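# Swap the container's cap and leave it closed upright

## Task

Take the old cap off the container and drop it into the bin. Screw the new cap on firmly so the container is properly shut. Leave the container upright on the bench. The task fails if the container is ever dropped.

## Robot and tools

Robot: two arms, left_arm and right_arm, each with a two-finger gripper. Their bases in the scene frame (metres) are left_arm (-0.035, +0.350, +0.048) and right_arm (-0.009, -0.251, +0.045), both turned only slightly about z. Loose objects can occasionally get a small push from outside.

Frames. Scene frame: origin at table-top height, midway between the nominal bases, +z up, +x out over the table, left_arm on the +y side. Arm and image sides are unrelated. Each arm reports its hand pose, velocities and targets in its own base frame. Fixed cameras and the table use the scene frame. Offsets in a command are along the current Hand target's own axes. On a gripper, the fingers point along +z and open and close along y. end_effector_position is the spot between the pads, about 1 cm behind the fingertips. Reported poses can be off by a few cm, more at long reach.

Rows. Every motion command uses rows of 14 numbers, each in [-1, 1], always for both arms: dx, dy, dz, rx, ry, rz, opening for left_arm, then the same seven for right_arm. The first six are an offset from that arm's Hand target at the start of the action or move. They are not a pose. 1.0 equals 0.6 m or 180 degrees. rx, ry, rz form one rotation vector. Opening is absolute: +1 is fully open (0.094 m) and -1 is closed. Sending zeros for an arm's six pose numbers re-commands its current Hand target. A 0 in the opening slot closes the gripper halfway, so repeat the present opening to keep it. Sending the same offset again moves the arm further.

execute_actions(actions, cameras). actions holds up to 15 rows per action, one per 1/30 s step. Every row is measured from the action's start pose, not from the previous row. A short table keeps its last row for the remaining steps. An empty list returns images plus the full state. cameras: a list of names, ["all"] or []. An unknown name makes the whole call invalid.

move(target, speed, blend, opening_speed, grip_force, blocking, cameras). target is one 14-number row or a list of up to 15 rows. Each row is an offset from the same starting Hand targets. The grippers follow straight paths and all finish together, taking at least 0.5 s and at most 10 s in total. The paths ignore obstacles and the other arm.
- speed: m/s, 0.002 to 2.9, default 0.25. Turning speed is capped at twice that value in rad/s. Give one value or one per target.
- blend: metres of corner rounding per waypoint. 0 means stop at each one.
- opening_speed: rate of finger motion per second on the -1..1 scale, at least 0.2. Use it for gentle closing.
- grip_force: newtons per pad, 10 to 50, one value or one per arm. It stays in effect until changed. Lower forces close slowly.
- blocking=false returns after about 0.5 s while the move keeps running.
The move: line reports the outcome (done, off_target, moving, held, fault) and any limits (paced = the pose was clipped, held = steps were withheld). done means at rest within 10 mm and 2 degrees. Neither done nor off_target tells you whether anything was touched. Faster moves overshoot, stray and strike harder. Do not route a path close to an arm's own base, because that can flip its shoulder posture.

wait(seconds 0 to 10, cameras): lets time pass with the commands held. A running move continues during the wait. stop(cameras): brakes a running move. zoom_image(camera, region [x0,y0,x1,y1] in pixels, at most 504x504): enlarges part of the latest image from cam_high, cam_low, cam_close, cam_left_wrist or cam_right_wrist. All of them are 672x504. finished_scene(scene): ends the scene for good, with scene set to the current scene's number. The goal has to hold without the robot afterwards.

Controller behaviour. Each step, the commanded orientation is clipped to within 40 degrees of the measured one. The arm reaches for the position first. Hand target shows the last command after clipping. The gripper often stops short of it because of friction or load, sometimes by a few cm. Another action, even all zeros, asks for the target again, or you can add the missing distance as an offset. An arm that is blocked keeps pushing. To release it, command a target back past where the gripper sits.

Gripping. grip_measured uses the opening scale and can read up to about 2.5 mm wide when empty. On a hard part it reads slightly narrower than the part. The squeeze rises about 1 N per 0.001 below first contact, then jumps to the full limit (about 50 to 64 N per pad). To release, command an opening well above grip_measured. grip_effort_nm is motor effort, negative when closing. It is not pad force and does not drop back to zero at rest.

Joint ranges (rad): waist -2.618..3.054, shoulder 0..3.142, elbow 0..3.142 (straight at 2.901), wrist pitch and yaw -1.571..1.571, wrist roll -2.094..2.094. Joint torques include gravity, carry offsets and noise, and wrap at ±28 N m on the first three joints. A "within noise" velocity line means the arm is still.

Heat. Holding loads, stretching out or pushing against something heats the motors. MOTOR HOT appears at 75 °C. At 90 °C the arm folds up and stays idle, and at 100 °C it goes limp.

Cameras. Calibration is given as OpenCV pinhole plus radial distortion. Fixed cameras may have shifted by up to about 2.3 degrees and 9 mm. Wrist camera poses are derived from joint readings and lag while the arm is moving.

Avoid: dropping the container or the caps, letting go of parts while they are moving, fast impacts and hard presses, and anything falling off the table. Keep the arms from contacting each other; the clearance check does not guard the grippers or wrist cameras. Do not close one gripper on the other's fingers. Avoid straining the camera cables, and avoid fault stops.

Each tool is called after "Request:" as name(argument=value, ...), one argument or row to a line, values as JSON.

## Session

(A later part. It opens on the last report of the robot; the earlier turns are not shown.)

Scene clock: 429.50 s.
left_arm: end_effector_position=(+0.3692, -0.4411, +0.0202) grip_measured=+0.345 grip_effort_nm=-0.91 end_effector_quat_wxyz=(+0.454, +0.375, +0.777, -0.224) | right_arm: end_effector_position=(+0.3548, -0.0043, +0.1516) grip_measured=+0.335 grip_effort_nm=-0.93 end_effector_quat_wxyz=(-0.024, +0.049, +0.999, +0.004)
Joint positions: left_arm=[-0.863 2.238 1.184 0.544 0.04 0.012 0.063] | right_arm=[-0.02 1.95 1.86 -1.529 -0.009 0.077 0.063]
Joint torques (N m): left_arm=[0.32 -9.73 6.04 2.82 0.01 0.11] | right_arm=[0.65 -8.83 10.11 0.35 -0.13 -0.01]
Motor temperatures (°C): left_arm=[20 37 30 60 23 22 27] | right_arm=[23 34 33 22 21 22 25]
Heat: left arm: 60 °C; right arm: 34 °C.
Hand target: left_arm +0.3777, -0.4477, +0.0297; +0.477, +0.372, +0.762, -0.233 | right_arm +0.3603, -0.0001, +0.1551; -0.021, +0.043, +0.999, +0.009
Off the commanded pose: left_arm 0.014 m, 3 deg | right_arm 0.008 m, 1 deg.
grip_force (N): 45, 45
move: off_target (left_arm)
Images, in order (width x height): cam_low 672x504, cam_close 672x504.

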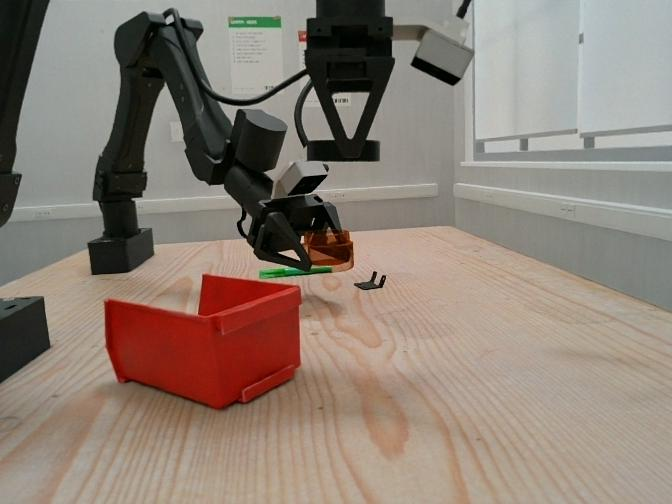

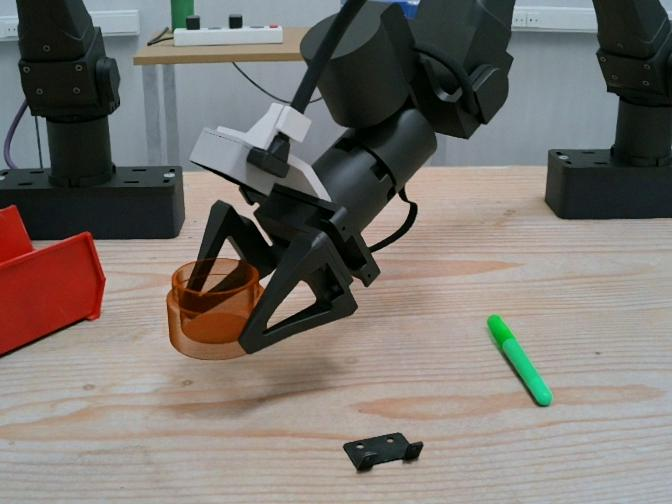

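Request:
move(
  target=[0.0746,0,0.0363,0,0,0,0.2,0,0,0,0,0,0,0.2],
  speed=0.08,
  cameras=["cam_low","cam_close"],
)

Request:
zoom_image(
  camera="cam_close",
  region=[130, 240, 382, 429],
)

Request:
zoom_image(
  camera="cam_low",
  region=[235, 195, 403, 321],
)

Scene clock: 431.77 s.
left_arm: end_effector_position=(+0.3695, -0.4415, -0.0264) grip_measured=+0.345 grip_effort_nm=-0.91 end_effector_quat_wxyz=(+0.455, +0.375, +0.776, -0.225) | right_arm: end_effector_position=(+0.3548, -0.0043, +0.1516) grip_measured=+0.335 grip_effort_nm=-0.93 end_effector_quat_wxyz=(-0.024, +0.049, +0.999, +0.004)
Joint positions: left_arm=[-0.863 2.379 1.184 0.689 0.041 0.014 0.063] | right_arm=[-0.02 1.95 1.86 -1.529 -0.009 0.077 0.063]
Joint torques (N m): left_arm=[0.35 -9.81 5.72 2.74 -0.05 0.07] | right_arm=[0.64 -8.79 10.11 0.34 -0.12 -0.01]
Motor temperatures (°C): left_arm=[20 37 30 59 23 22 27] | right_arm=[23 34 33 22 21 22 25]
Heat: left arm: 59 °C; right arm: 34 °C.
Hand target: left_arm +0.3777, -0.4477, -0.0200; +0.477, +0.372, +0.762, -0.233 | right_arm +0.3603, -0.0001, +0.1551; -0.021, +0.043, +0.999, +0.009
Off the commanded pose: left_arm 0.012 m, 3 deg | right_arm 0.008 m, 1 deg.
grip_force (N): 45, 45
move: off_target (left_arm)
Images, in order (width x height): cam_low 672x504, cam_close 672x504.

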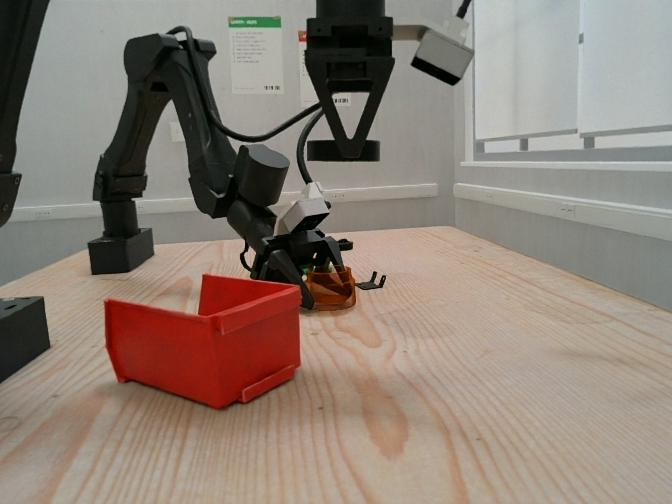

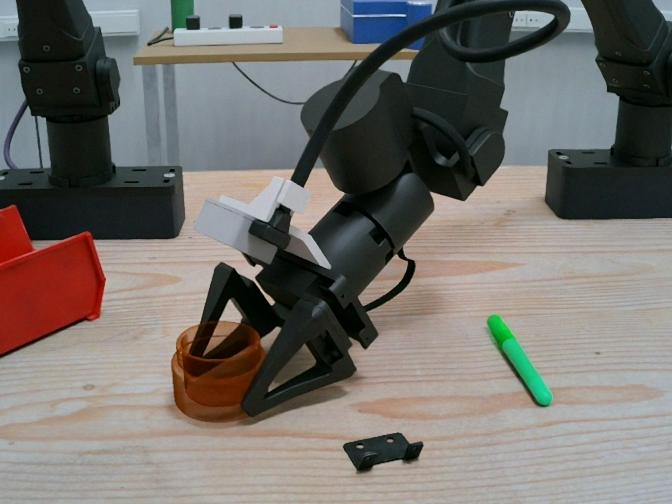

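Scaled by 2.000 from the camera's 672x504 image, which has a finer 960x720 frame.

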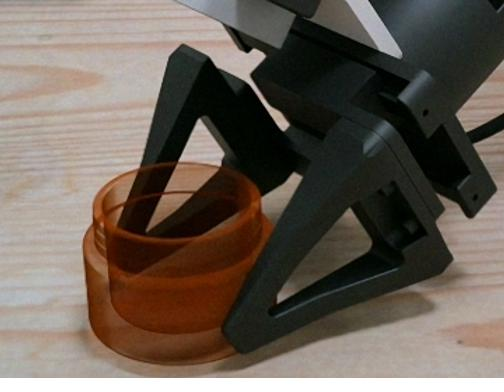

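Scaled by 3.000 from the camera's 672x504 image, which has a finer 960x720 frame.

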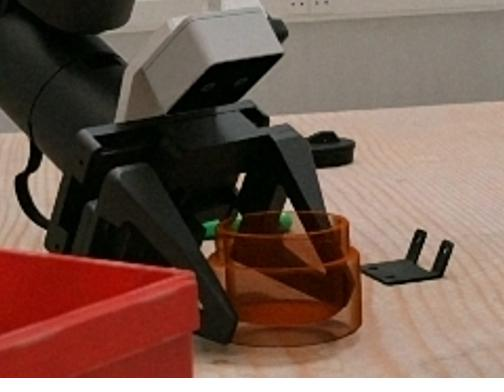

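Request:
move(
  target=[0.012,0,0.0058,0,0,0,0.2,0,0,0,0,0,0,0.2],
  speed=0.05,
  cameras=["cam_low","cam_close"],
)

Request:
zoom_image(
  camera="cam_close",
  region=[130, 240, 382, 429],
)

Request:
zoom_image(
  camera="cam_low",
  region=[275, 235, 375, 310],
)

Scene clock: 433.67 s.
left_arm: end_effector_position=(+0.3701, -0.4422, -0.0309) grip_measured=+0.345 grip_effort_nm=-0.91 end_effector_quat_wxyz=(+0.460, +0.375, +0.772, -0.227) | right_arm: end_effector_position=(+0.3548, -0.0043, +0.1516) grip_measured=+0.335 grip_effort_nm=-0.93 end_effector_quat_wxyz=(-0.024, +0.049, +0.999, +0.004)
Joint positions: left_arm=[-0.863 2.401 1.184 0.723 0.041 0.016 0.063] | right_arm=[-0.02 1.95 1.86 -1.529 -0.009 0.077 0.063]
Joint torques (N m): left_arm=[0.68 -9.21 6.06 2.69 -0.01 0.06] | right_arm=[0.65 -8.81 10.1 0.34 -0.13 -0.01]
Motor temperatures (°C): left_arm=[20 37 30 59 23 22 27] | right_arm=[23 34 33 22 21 22 25]
Heat: left arm: 59 °C; right arm: 34 °C.
Hand target: left_arm +0.3777, -0.4477, -0.0279; +0.477, +0.372, +0.762, -0.233 | right_arm +0.3603, -0.0001, +0.1551; -0.021, +0.043, +0.999, +0.009
Off the commanded pose: left_arm 0.010 m, 2 deg | right_arm 0.008 m, 1 deg.
grip_force (N): 45, 45
move: done
Images, in order (width x height): cam_low 672x504, cam_close 672x504.

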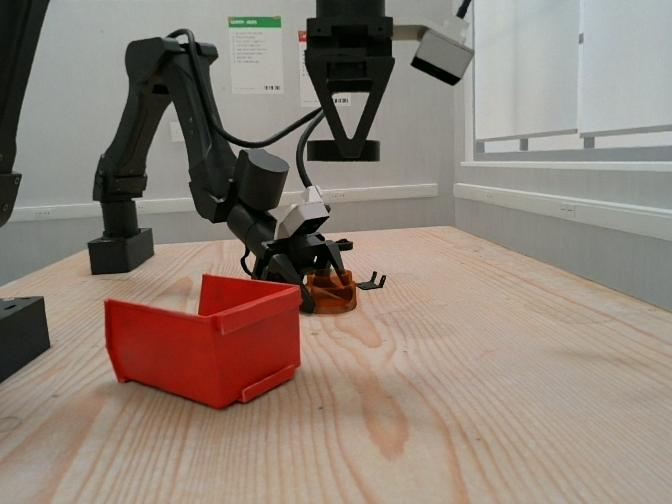

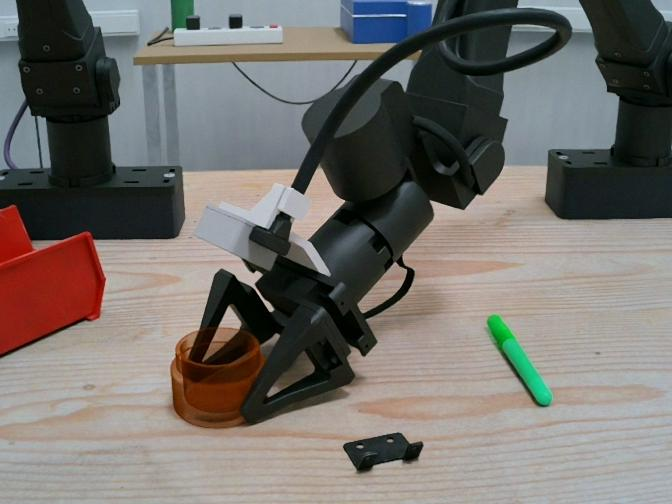

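Scaled by 2.000 from the camera's 672x504 image, which has a finer 960x720 frame.

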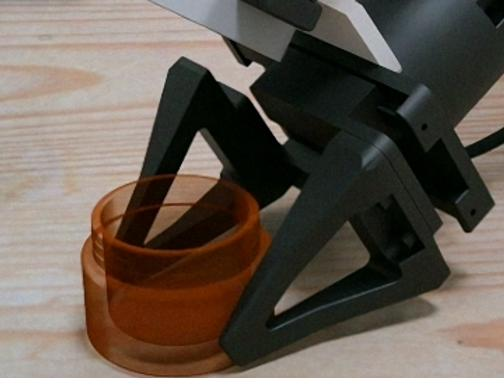

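Scaled by 5.040 from the camera's 672x504 image, which has a finer 960x720 frame.

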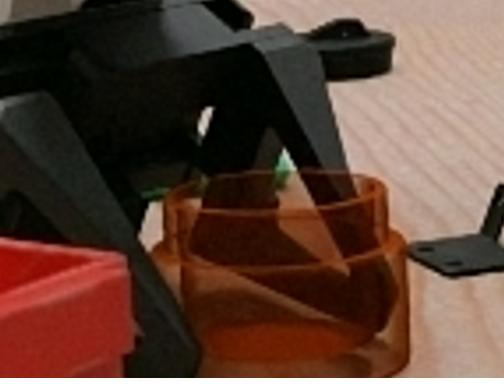

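Request:
move(
  target=[0.012,0,0.0058,0,0,0,0.2,0,0,0,0,0,0,0.2],
  speed=0.05,
  cameras=["cam_low","cam_close"],
)

Request:
zoom_image(
  camera="cam_close",
  region=[130, 240, 382, 429],
)

Request:
zoom_image(
  camera="cam_low",
  region=[285, 250, 385, 325],
)

Scene clock: 435.30 s.
left_arm: end_effector_position=(+0.3716, -0.4440, -0.0317) grip_measured=+0.345 grip_effort_nm=-0.91 end_effector_quat_wxyz=(+0.471, +0.372, +0.766, -0.231) | right_arm: end_effector_position=(+0.3548, -0.0043, +0.1516) grip_measured=+0.335 grip_effort_nm=-0.93 end_effector_quat_wxyz=(-0.024, +0.049, +0.999, +0.004)
Joint positions: left_arm=[-0.863 2.42 1.184 0.769 0.041 0.016 0.063] | right_arm=[-0.02 1.95 1.86 -1.529 -0.009 0.077 0.063]
Joint torques (N m): left_arm=[0.46 -8.83 6.48 2.43 0 0.09] | right_arm=[0.64 -8.83 10.09 0.34 -0.14 -0.01]
Motor temperatures (°C): left_arm=[20 37 30 58 23 22 27] | right_arm=[23 34 33 22 21 22 25]
Heat: left arm: 58 °C; right arm: 34 °C.
Hand target: left_arm +0.3777, -0.4477, -0.0359; +0.477, +0.372, +0.762, -0.233 | right_arm +0.3603, -0.0001, +0.1551; -0.021, +0.043, +0.999, +0.009
Off the commanded pose: left_arm 0.008 m, 1 deg | right_arm 0.008 m, 1 deg.
grip_force (N): 45, 45
move: done
Images, in order (width x height): cam_low 672x504, cam_close 672x504.

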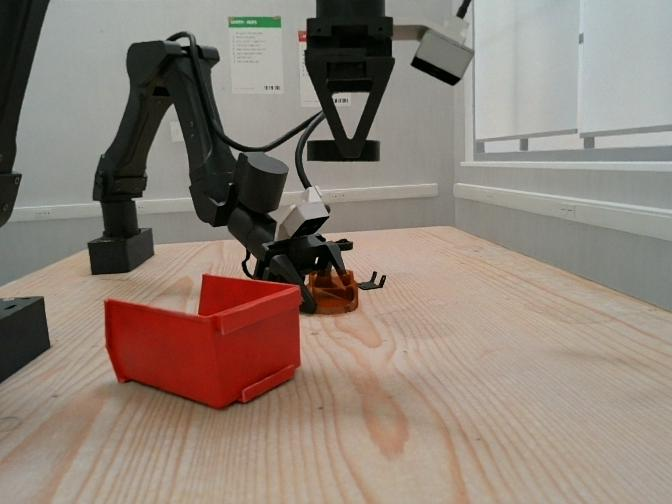

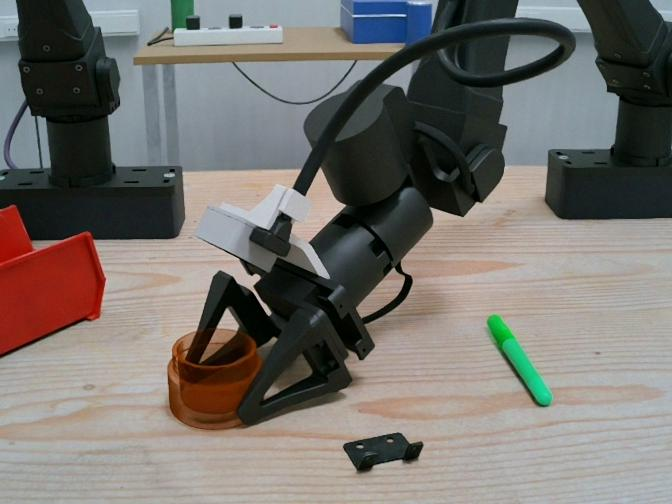

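Scaled by 2.000 from the camera's 672x504 image, which has a finer 960x720 frame.

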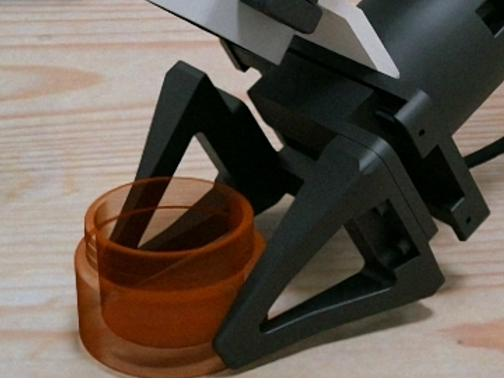

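Scaled by 5.040 from the camera's 672x504 image, which has a finer 960x720 frame.

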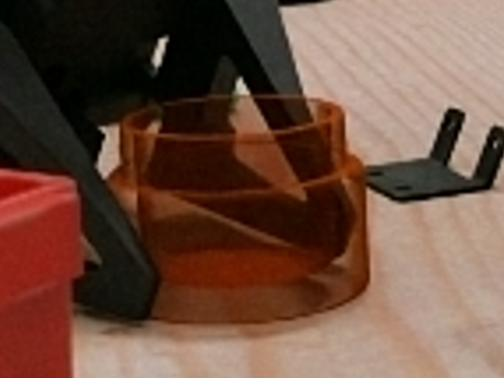

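Request:
wait(
  seconds=0.1,
  cameras=["cam_low","cam_close","cam_high","cam_right_wrist"],
)

Scene clock: 439.13 s.
left_arm: end_effector_position=(+0.3716, -0.4440, -0.0317) grip_measured=+0.345 grip_effort_nm=-0.91 end_effector_quat_wxyz=(+0.471, +0.372, +0.766, -0.231) | right_arm: end_effector_position=(+0.3548, -0.0043, +0.1516) grip_measured=+0.335 grip_effort_nm=-0.93 end_effector_quat_wxyz=(-0.024, +0.049, +0.999, +0.004)
Joint positions: left_arm=[-0.863 2.42 1.184 0.769 0.041 0.016 0.063] | right_arm=[-0.02 1.95 1.86 -1.529 -0.009 0.077 0.063]
Joint torques (N m): left_arm=[0.25 -8.79 6.41 2.42 0.01 0.01] | right_arm=[0.66 -8.8 10.14 0.34 -0.13 0]
Motor temperatures (°C): left_arm=[20 36 30 58 23 22 27] | right_arm=[23 34 34 22 21 22 26]
Heat: left arm: 58 °C; right arm: 34 °C.
Hand target: left_arm +0.3777, -0.4477, -0.0359; +0.477, +0.372, +0.762, -0.233 | right_arm +0.3603, -0.0001, +0.1551; -0.021, +0.043, +0.999, +0.009
Tool commands: left_gripper/opening=+0.2 right_gripper/opening=+0.2
Off the commanded pose: left_arm 0.008 m, 1 deg | right_arm 0.008 m, 1 deg.
grip_force (N): 45, 45
wait: 0.10 s; at rest from the start
camera_calibration:
cam_right_wrist: T_world_to_cam=[[-0.113743, -0.993404, 0.0144985, 0.0345775], [-0.899858, 0.109196, 0.422293, 0.293988], [-0.421091, 0.0349864, -0.906343, 0.377239], [0, 0, 0, 1]] pos_world=[0.427333, -0.010951, 0.217258]
Images, in order (width x height): cam_high 672x504, cam_low 672x504, cam_close 672x504, cam_right_wrist 672x504.

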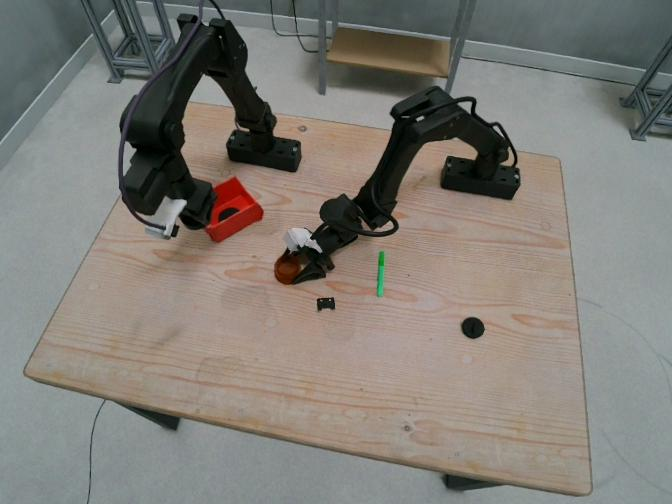

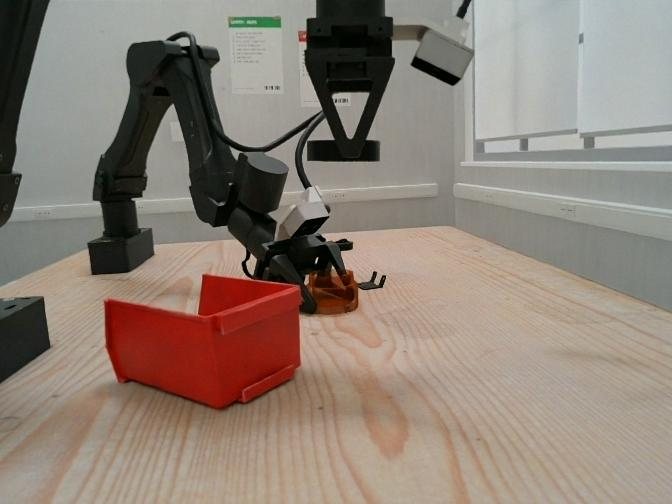

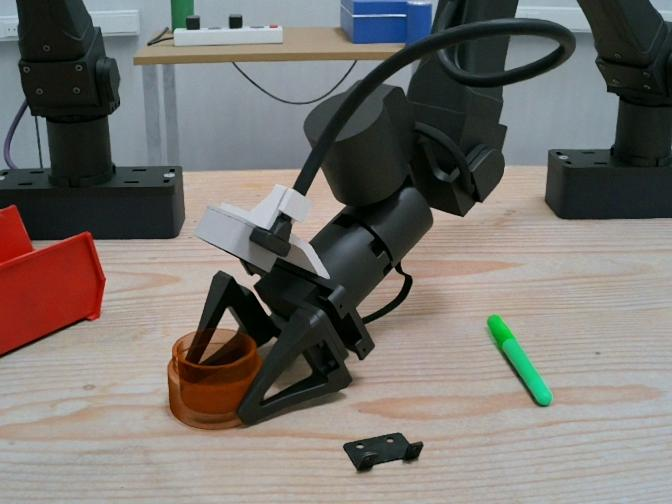

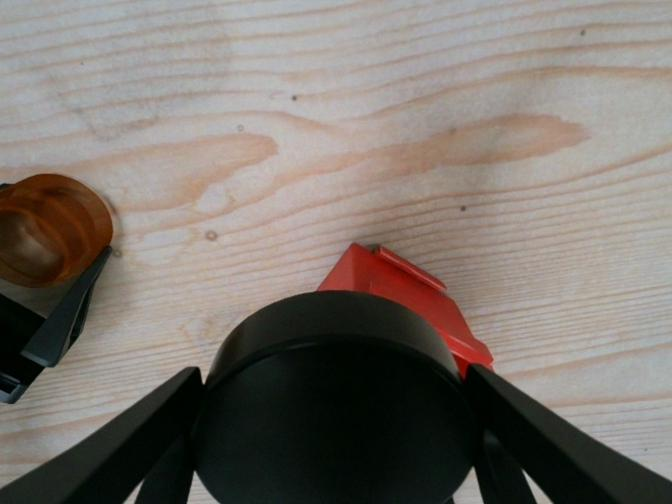

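Request:
zoom_image(
  camera="cam_close",
  region=[120, 300, 320, 450],
)

Request:
zoom_image(
  camera="cam_low",
  region=[240, 220, 408, 346],
)

Scaled by 2.520 from the camera's 672x504 image, which has a finer 960x720 frame.

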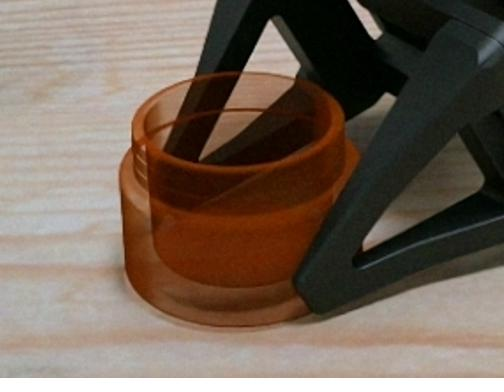

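Scaled by 3.000 from the camera's 672x504 image, which has a finer 960x720 frame.

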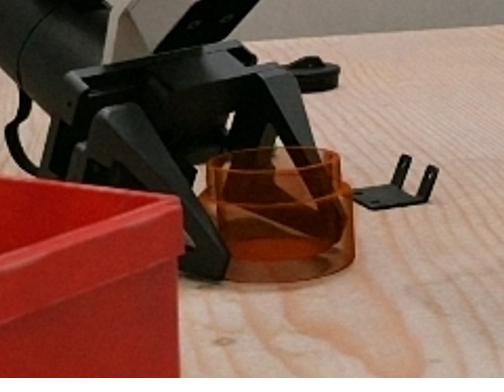

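Request:
move(
  target=[0,0,0,0,0,0,0.65,0,0,0,0,0,0,0.2],
  opening_speed=0.3,
  cameras=["cam_low","cam_close"],
)

Scene clock: 442.17 s.
left_arm: end_effector_position=(+0.3715, -0.4441, -0.0316) grip_measured=+0.647 grip_effort_nm=0.17 end_effector_quat_wxyz=(+0.471, +0.372, +0.766, -0.231) | right_arm: end_effector_position=(+0.3548, -0.0043, +0.1516) grip_measured=+0.335 grip_effort_nm=-0.93 end_effector_quat_wxyz=(-0.024, +0.049, +0.999, +0.004)
Joint positions: left_arm=[-0.863 2.42 1.184 0.769 0.041 0.016 0.077] | right_arm=[-0.02 1.95 1.86 -1.529 -0.009 0.077 0.063]
Joint torques (N m): left_arm=[0.66 -8.9 6.46 2.46 -0.03 0.04] | right_arm=[0.64 -8.8 10.18 0.34 -0.13 -0.01]
Motor temperatures (°C): left_arm=[20 35 30 57 23 22 27] | right_arm=[23 34 34 22 21 22 26]
Heat: left arm: 57 °C; right arm: 34 °C.
Hand target: left_arm +0.3777, -0.4477, -0.0359; +0.477, +0.372, +0.762, -0.233 | right_arm +0.3603, -0.0001, +0.1551; -0.021, +0.043, +0.999, +0.009
Off the commanded pose: left_arm 0.008 m, 1 deg | right_arm 0.008 m, 1 deg.
grip_force (N): 45, 45
move: done
Images, in order (width x height): cam_low 672x504, cam_close 672x504.

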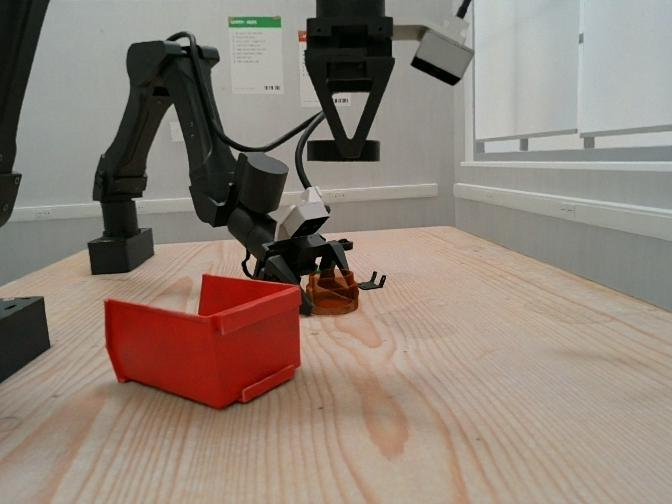

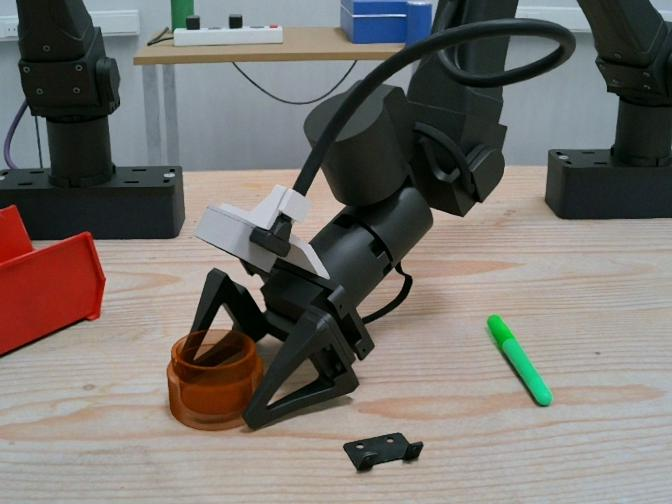

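Request:
move(
  target=[0,0,-0.2,0,0,0,0.65,0,0,0,0,0,0,0.2],
  speed=0.12,
  cameras=["cam_low","cam_close"],
)

Scene clock: 444.33 s.
left_arm: end_effector_position=(+0.3085, -0.3639, -0.0002) grip_measured=+0.647 grip_effort_nm=0.17 end_effector_quat_wxyz=(+0.459, +0.374, +0.773, -0.228) | right_arm: end_effector_position=(+0.3548, -0.0043, +0.1516) grip_measured=+0.335 grip_effort_nm=-0.93 end_effector_quat_wxyz=(-0.024, +0.049, +0.999, +0.004)
Joint positions: left_arm=[-0.848 2.09 0.711 0.883 0.056 0.019 0.077] | right_arm=[-0.02 1.95 1.86 -1.529 -0.009 0.077 0.063]
Joint torques (N m): left_arm=[0.72 -11.7 2.62 2.39 0.04 0.09] | right_arm=[0.65 -8.8 10.1 0.34 -0.12 -0.01]
Motor temperatures (°C): left_arm=[20 35 30 57 23 22 27] | right_arm=[23 34 34 22 21 22 26]
Heat: left arm: 57 °C; right arm: 34 °C.
Hand target: left_arm +0.3114, -0.3626, +0.0164; +0.477, +0.372, +0.762, -0.233 | right_arm +0.3603, -0.0001, +0.1551; -0.021, +0.043, +0.999, +0.009
Off the commanded pose: left_arm 0.017 m, 2 deg | right_arm 0.008 m, 1 deg.
grip_force (N): 45, 45
move: off_target (left_arm)
Images, in order (width x height): cam_low 672x504, cam_close 672x504.

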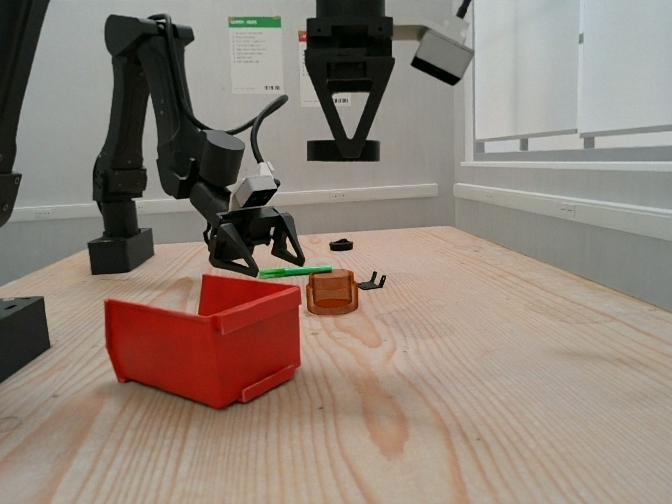

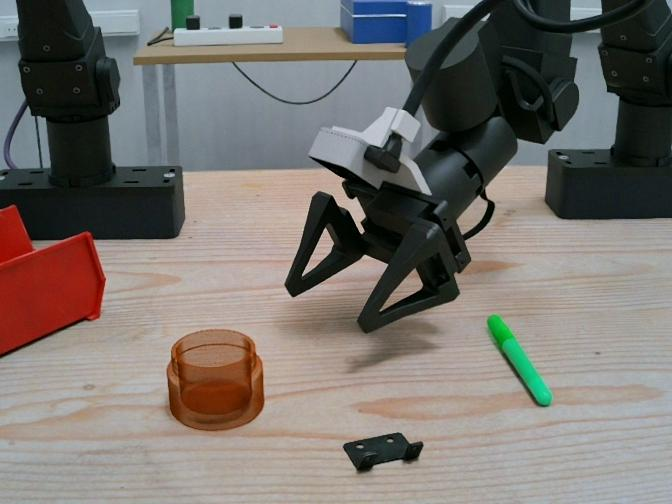

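Request:
move(
  target=[-0.0415,0.0525,-0.31,0,-0.1167,0,0.65,0.0664,0.2788,0.0252,0.0052,-0.0136,0.0004,0.2],
  speed=0.2,
  cameras=["cam_low","cam_close","cam_right_wrist"],
)

Scene clock: 449.83 s.
left_arm: end_effector_position=(+0.2412, -0.2224, +0.1091) grip_measured=+0.647 grip_effort_nm=0.17 end_effector_quat_wxyz=(+0.591, +0.326, +0.676, -0.294) | right_arm: end_effector_position=(+0.3206, +0.1687, +0.1409) grip_measured=+0.335 grip_effort_nm=-0.93 end_effector_quat_wxyz=(-0.018, +0.037, +0.999, -0.004)
Joint positions: left_arm=[-0.559 1.53 0.023 1.371 0.348 0.034 0.077] | right_arm=[0.476 1.962 1.836 -1.48 -0.012 0.549 0.063]
Joint torques (N m): left_arm=[0.66 -4.56 2.28 2.71 0.01 0.01] | right_arm=[-0.69 -8.99 10.3 0.62 0.13 0.13]
Motor temperatures (°C): left_arm=[20 34 29 56 23 22 27] | right_arm=[23 34 34 22 21 22 26]
Heat: left arm: 56 °C; right arm: 34 °C.
Hand target: left_arm +0.2400, -0.2199, +0.1203; +0.608, +0.323, +0.662, -0.297 | right_arm +0.3344, +0.1703, +0.1443; +0.000, +0.043, +0.999, +0.000
Off the commanded pose: left_arm 0.011 m, 3 deg | right_arm 0.014 m, 2 deg.
grip_force (N): 45, 45
move: off_target (left_arm, right_arm)
camera_calibration:
cam_right_wrist: T_world_to_cam=[[-0.0897564, -0.995569, 0.0280369, 0.193504], [-0.906962, 0.0933351, 0.410741, 0.25541], [-0.411537, 0.0114382, -0.911321, 0.348813], [0, 0, 0, 1]] pos_world=[0.392565, 0.164818, 0.207548]
Images, in order (width x height): cam_low 672x504, cam_close 672x504, cam_right_wrist 672x504.

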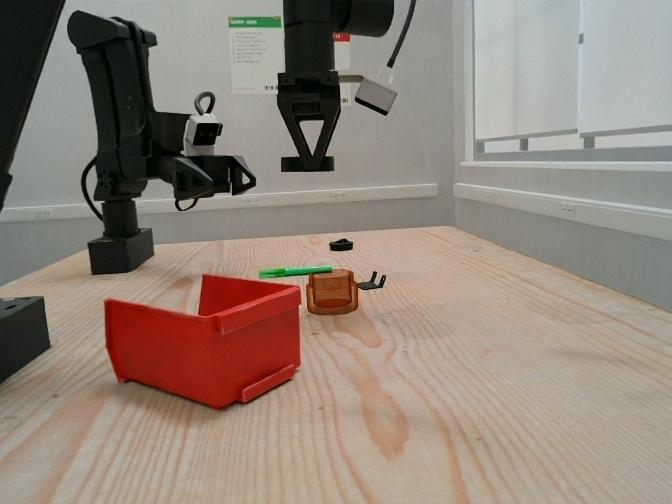

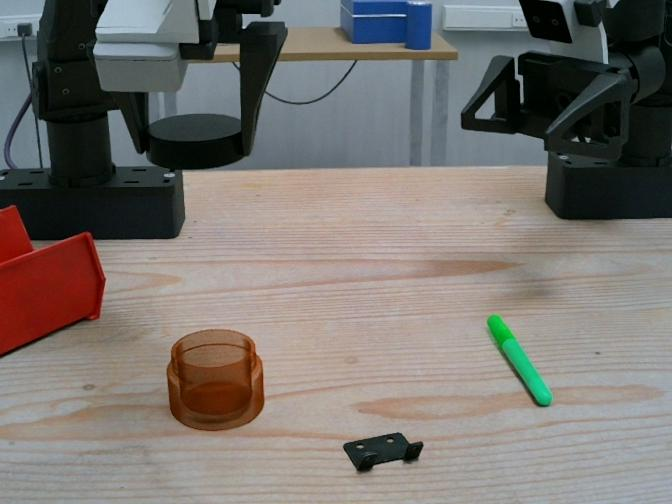

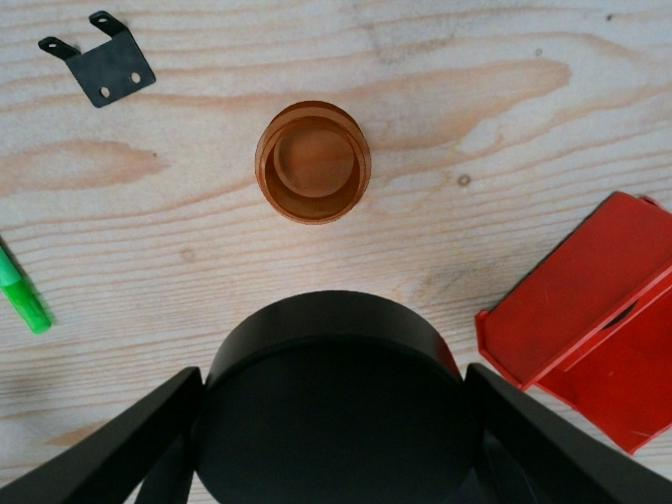

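Request:
move(
  target=[0,0,0,0,0,0,0.65,-0.0047,0.015,0.1655,0,0,0,0.2],
  speed=0.15,
  cameras=["cam_low","cam_close","cam_right_wrist"],
)

Scene clock: 455.67 s.
left_arm: end_effector_position=(+0.2411, -0.2225, +0.1092) grip_measured=+0.647 grip_effort_nm=0.17 end_effector_quat_wxyz=(+0.591, +0.326, +0.676, -0.295) | right_arm: end_effector_position=(+0.3373, +0.1774, +0.0512) grip_measured=+0.335 grip_effort_nm=-0.93 end_effector_quat_wxyz=(-0.002, +0.045, +0.999, +0.005)
Joint positions: left_arm=[-0.559 1.53 0.023 1.371 0.349 0.034 0.077] | right_arm=[0.476 2.02 1.562 -1.111 -0.012 0.565 0.063]
Joint torques (N m): left_arm=[0.62 -4.71 2.32 2.68 0.04 -0.06] | right_arm=[0.81 -10.09 5.96 0.71 0.13 0.11]
Motor temperatures (°C): left_arm=[20 34 29 55 23 22 27] | right_arm=[23 34 33 22 21 22 26]
Heat: left arm: 55 °C; right arm: 34 °C.
Hand target: left_arm +0.2399, -0.2199, +0.1203; +0.608, +0.323, +0.662, -0.297 | right_arm +0.3381, +0.1790, +0.0450; +0.000, +0.043, +0.999, +0.000
Off the commanded pose: left_arm 0.011 m, 3 deg | right_arm 0.006 m, 1 deg.
grip_force (N): 45, 45
move: off_target (left_arm)
camera_calibration:
cam_right_wrist: T_world_to_cam=[[-0.106669, -0.994258, 0.0084698, 0.21255], [-0.918232, 0.101773, 0.382743, 0.31035], [-0.381407, 0.0330496, -0.923816, 0.260455], [0, 0, 0, 1]] pos_world=[0.406985, 0.171137, 0.120028]
Images, in order (width x height): cam_low 672x504, cam_close 672x504, cam_right_wrist 672x504.

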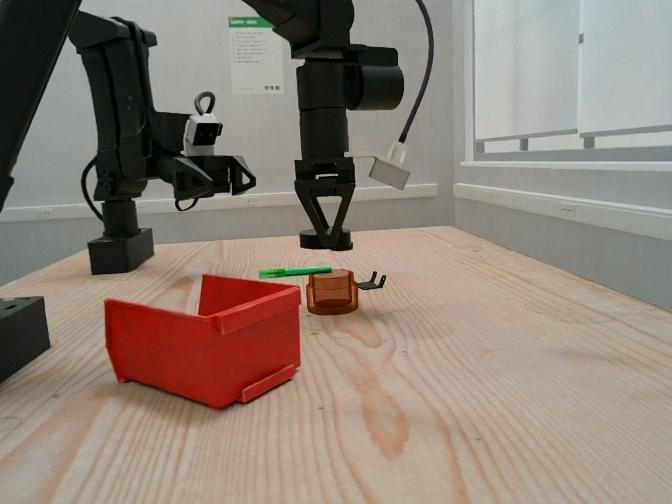

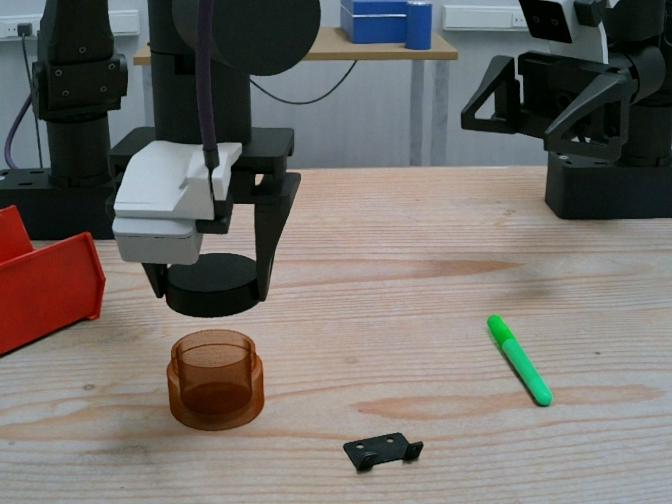

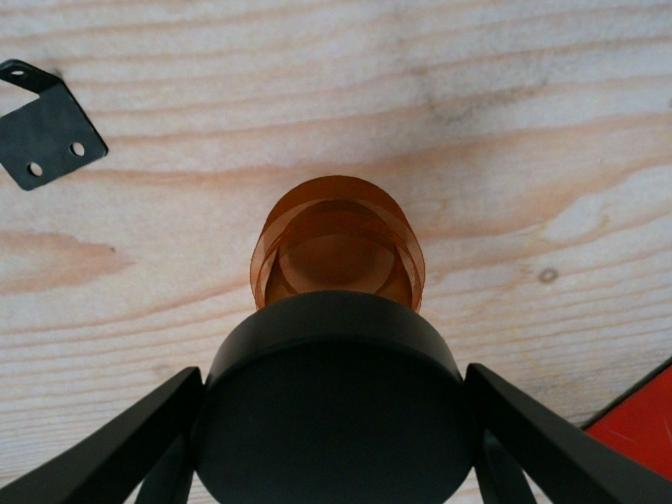

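Request:
zoom_image(
  camera="cam_low",
  region=[276, 220, 388, 332],
)

Request:
zoom_image(
  camera="cam_close",
  region=[120, 240, 320, 440],
)

Request:
zoom_image(
  camera="cam_right_wrist",
  region=[186, 160, 486, 460],
)

Scaled by 4.500 from the camera's 672x504 image, which has a finer 960x720 frame.

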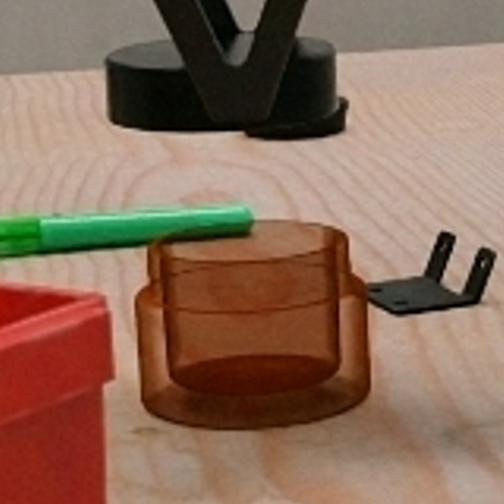

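Scaled by 2.520 from the camera's 672x504 image, which has a finer 960x720 frame.

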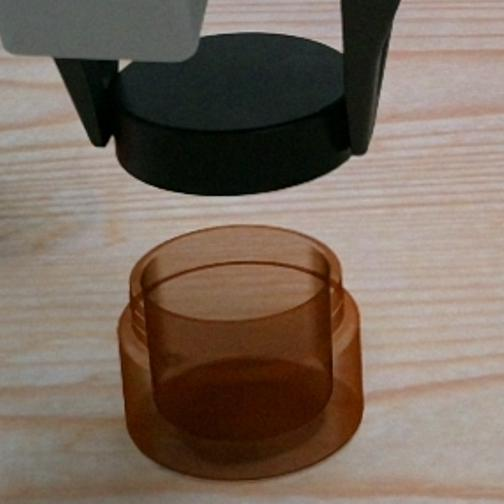

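Scaled by 1.680 from the camera's 672x504 image, which has a finer 960x720 frame.

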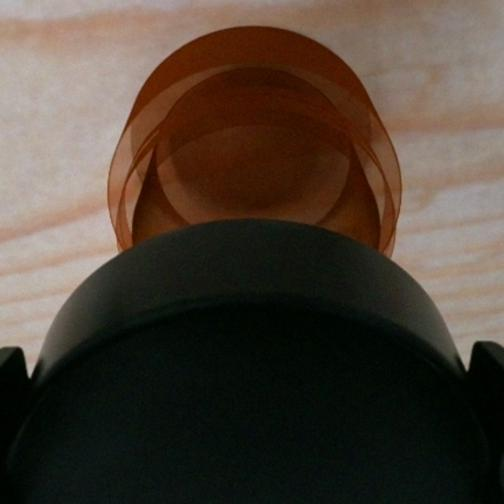

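Request:
move(
  target=[0,0,0,0,0,0,0.65,-0.0095,-0.0033,0.0417,0,0,0,0.2],
  speed=0.1,
  cameras=["cam_low","cam_close"],
)

Request:
zoom_image(
  camera="cam_low",
  region=[276, 220, 388, 332],
)

Request:
zoom_image(
  camera="cam_close",
  region=[120, 240, 320, 440],
)

Scene clock: 459.63 s.
left_arm: end_effector_position=(+0.2411, -0.2225, +0.1092) grip_measured=+0.647 grip_effort_nm=0.17 end_effector_quat_wxyz=(+0.591, +0.326, +0.676, -0.295) | right_arm: end_effector_position=(+0.3418, +0.1797, +0.0283) grip_measured=+0.335 grip_effort_nm=-0.93 end_effector_quat_wxyz=(+0.000, +0.044, +0.999, +0.007)
Joint positions: left_arm=[-0.559 1.53 0.023 1.371 0.349 0.034 0.077] | right_arm=[0.476 2.056 1.522 -1.029 -0.012 0.563 0.063]
Joint torques (N m): left_arm=[0.66 -4.66 2.39 2.72 0.03 -0.03] | right_arm=[-0.31 -9.91 5.65 0.73 0.13 0.01]
Motor temperatures (°C): left_arm=[20 33 29 55 23 22 27] | right_arm=[23 34 33 22 21 22 26]
Heat: left arm: 55 °C; right arm: 34 °C.
Hand target: left_arm +0.2399, -0.2199, +0.1203; +0.608, +0.323, +0.662, -0.297 | right_arm +0.3437, +0.1765, +0.0200; +0.000, +0.043, +0.999, +0.000
Off the commanded pose: left_arm 0.011 m, 3 deg | right_arm 0.009 m, 1 deg.
grip_force (N): 45, 45
move: off_target (left_arm)
Images, in order (width x height): cam_low 672x504, cam_close 672x504.

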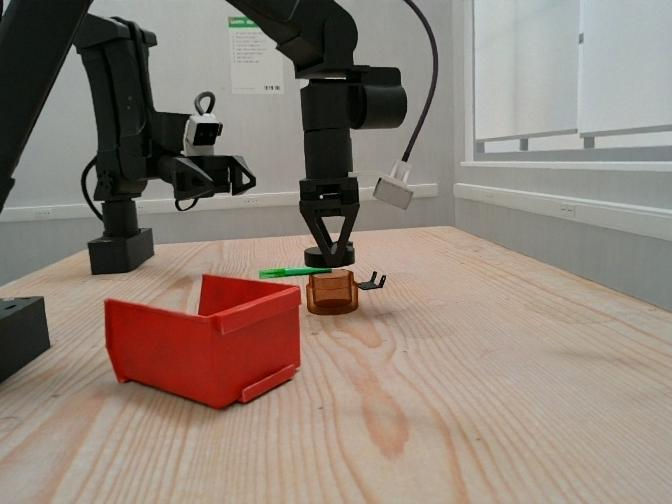

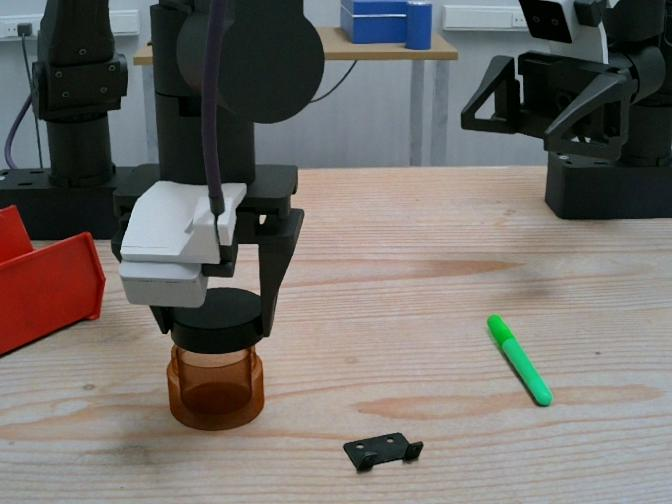

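Scaled by 4.500 from the camera's 672x504 image, which has a finer 960x720 frame.

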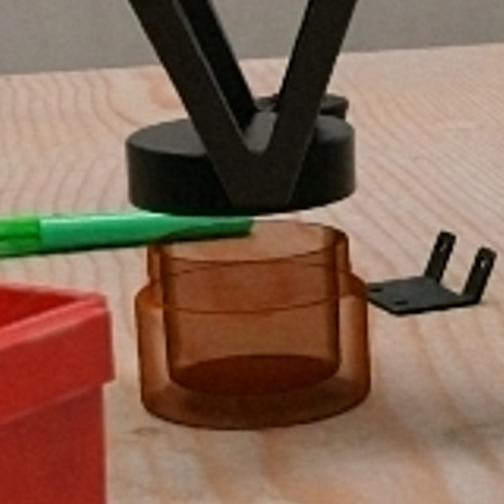

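Scaled by 2.520 from the camera's 672x504 image, which has a finer 960x720 frame.

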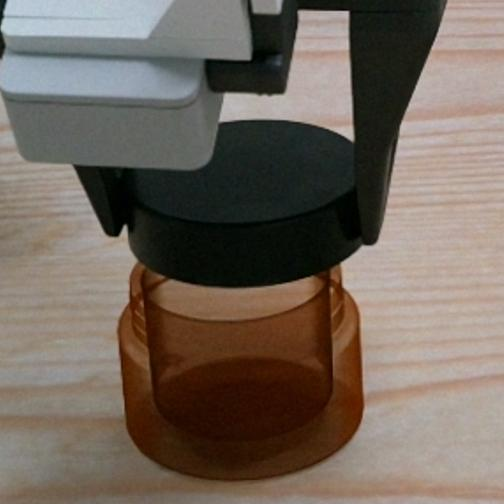

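Request:
move(
  target=[0,0,0,0,0,0,0.65,-0.0014,-0.0046,0,0,0,0,0.2],
  speed=0.1,
  cameras=["cam_low","cam_close"],
)

Request:
zoom_image(
  camera="cam_low",
  region=[276, 220, 388, 332],
)

Request:
zoom_image(
  camera="cam_close",
  region=[120, 240, 320, 440],
)

Scene clock: 462.20 s.
left_arm: end_effector_position=(+0.2411, -0.2225, +0.1092) grip_measured=+0.647 grip_effort_nm=0.17 end_effector_quat_wxyz=(+0.591, +0.326, +0.676, -0.295) | right_arm: end_effector_position=(+0.3431, +0.1782, +0.0283) grip_measured=+0.335 grip_effort_nm=-0.93 end_effector_quat_wxyz=(+0.001, +0.043, +0.999, +0.007)
Joint positions: left_arm=[-0.559 1.53 0.023 1.371 0.349 0.034 0.077] | right_arm=[0.471 2.056 1.522 -1.027 -0.012 0.557 0.063]
Joint torques (N m): left_arm=[0.9 -4.49 2.39 2.69 0.05 0] | right_arm=[-0.55 -10.14 5.31 0.74 0.12 0.01]
Motor temperatures (°C): left_arm=[20 33 28 55 23 22 27] | right_arm=[23 34 32 22 21 22 26]
Heat: left arm: 55 °C; right arm: 34 °C.
Hand target: left_arm +0.2399, -0.2199, +0.1203; +0.608, +0.323, +0.662, -0.297 | right_arm +0.3443, +0.1737, +0.0200; +0.000, +0.043, +0.999, +0.000
Off the commanded pose: left_arm 0.011 m, 3 deg | right_arm 0.010 m, 1 deg.
grip_force (N): 45, 45
move: off_target (left_arm)
Images, in order (width x height): cam_low 672x504, cam_close 672x504.

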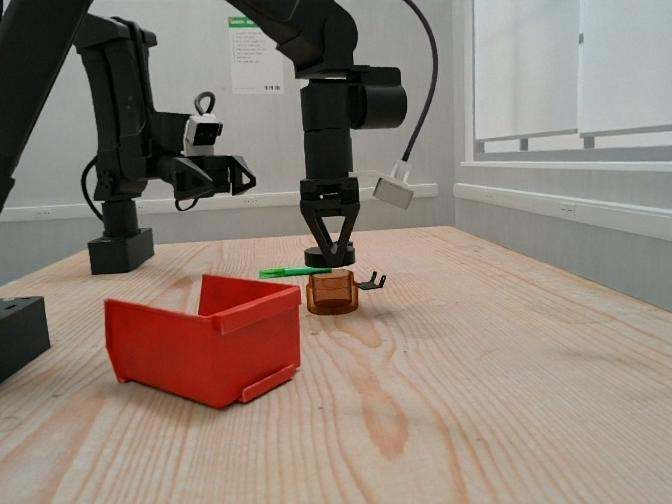

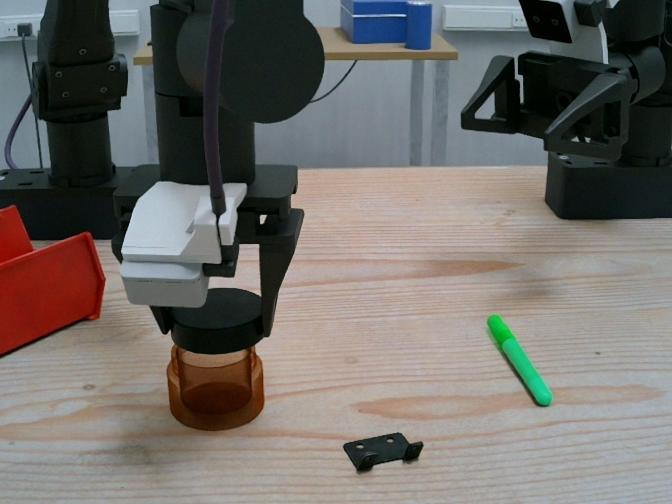

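Scaled by 4.500 from the camera's 672x504 image, which has a finer 960x720 frame.

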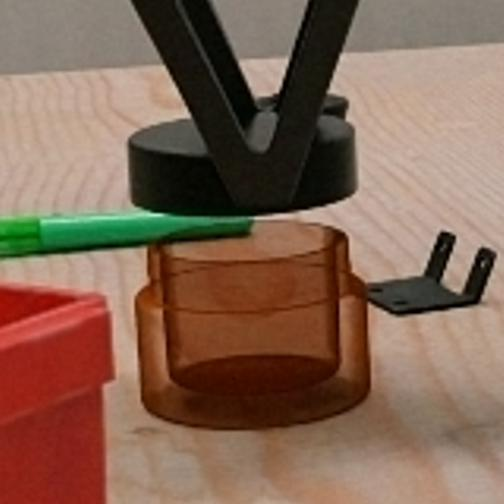

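Scaled by 2.520 from the camera's 672x504 image, which has a finer 960x720 frame.

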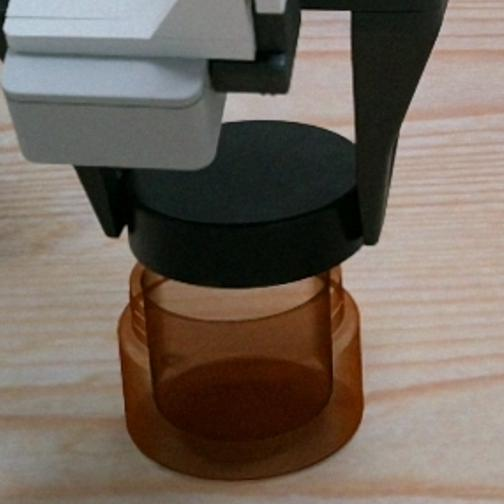

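Request:
zoom_image(
  camera="cam_close",
  region=[160, 310, 280, 430],
)

Scaled by 4.200 from the camera's 672x504 image, which has a finer 960x720 frame.

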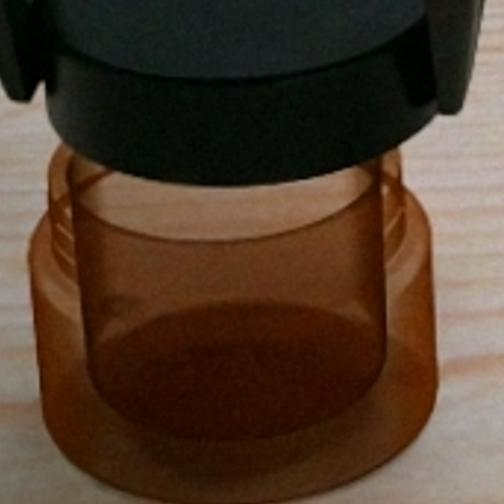

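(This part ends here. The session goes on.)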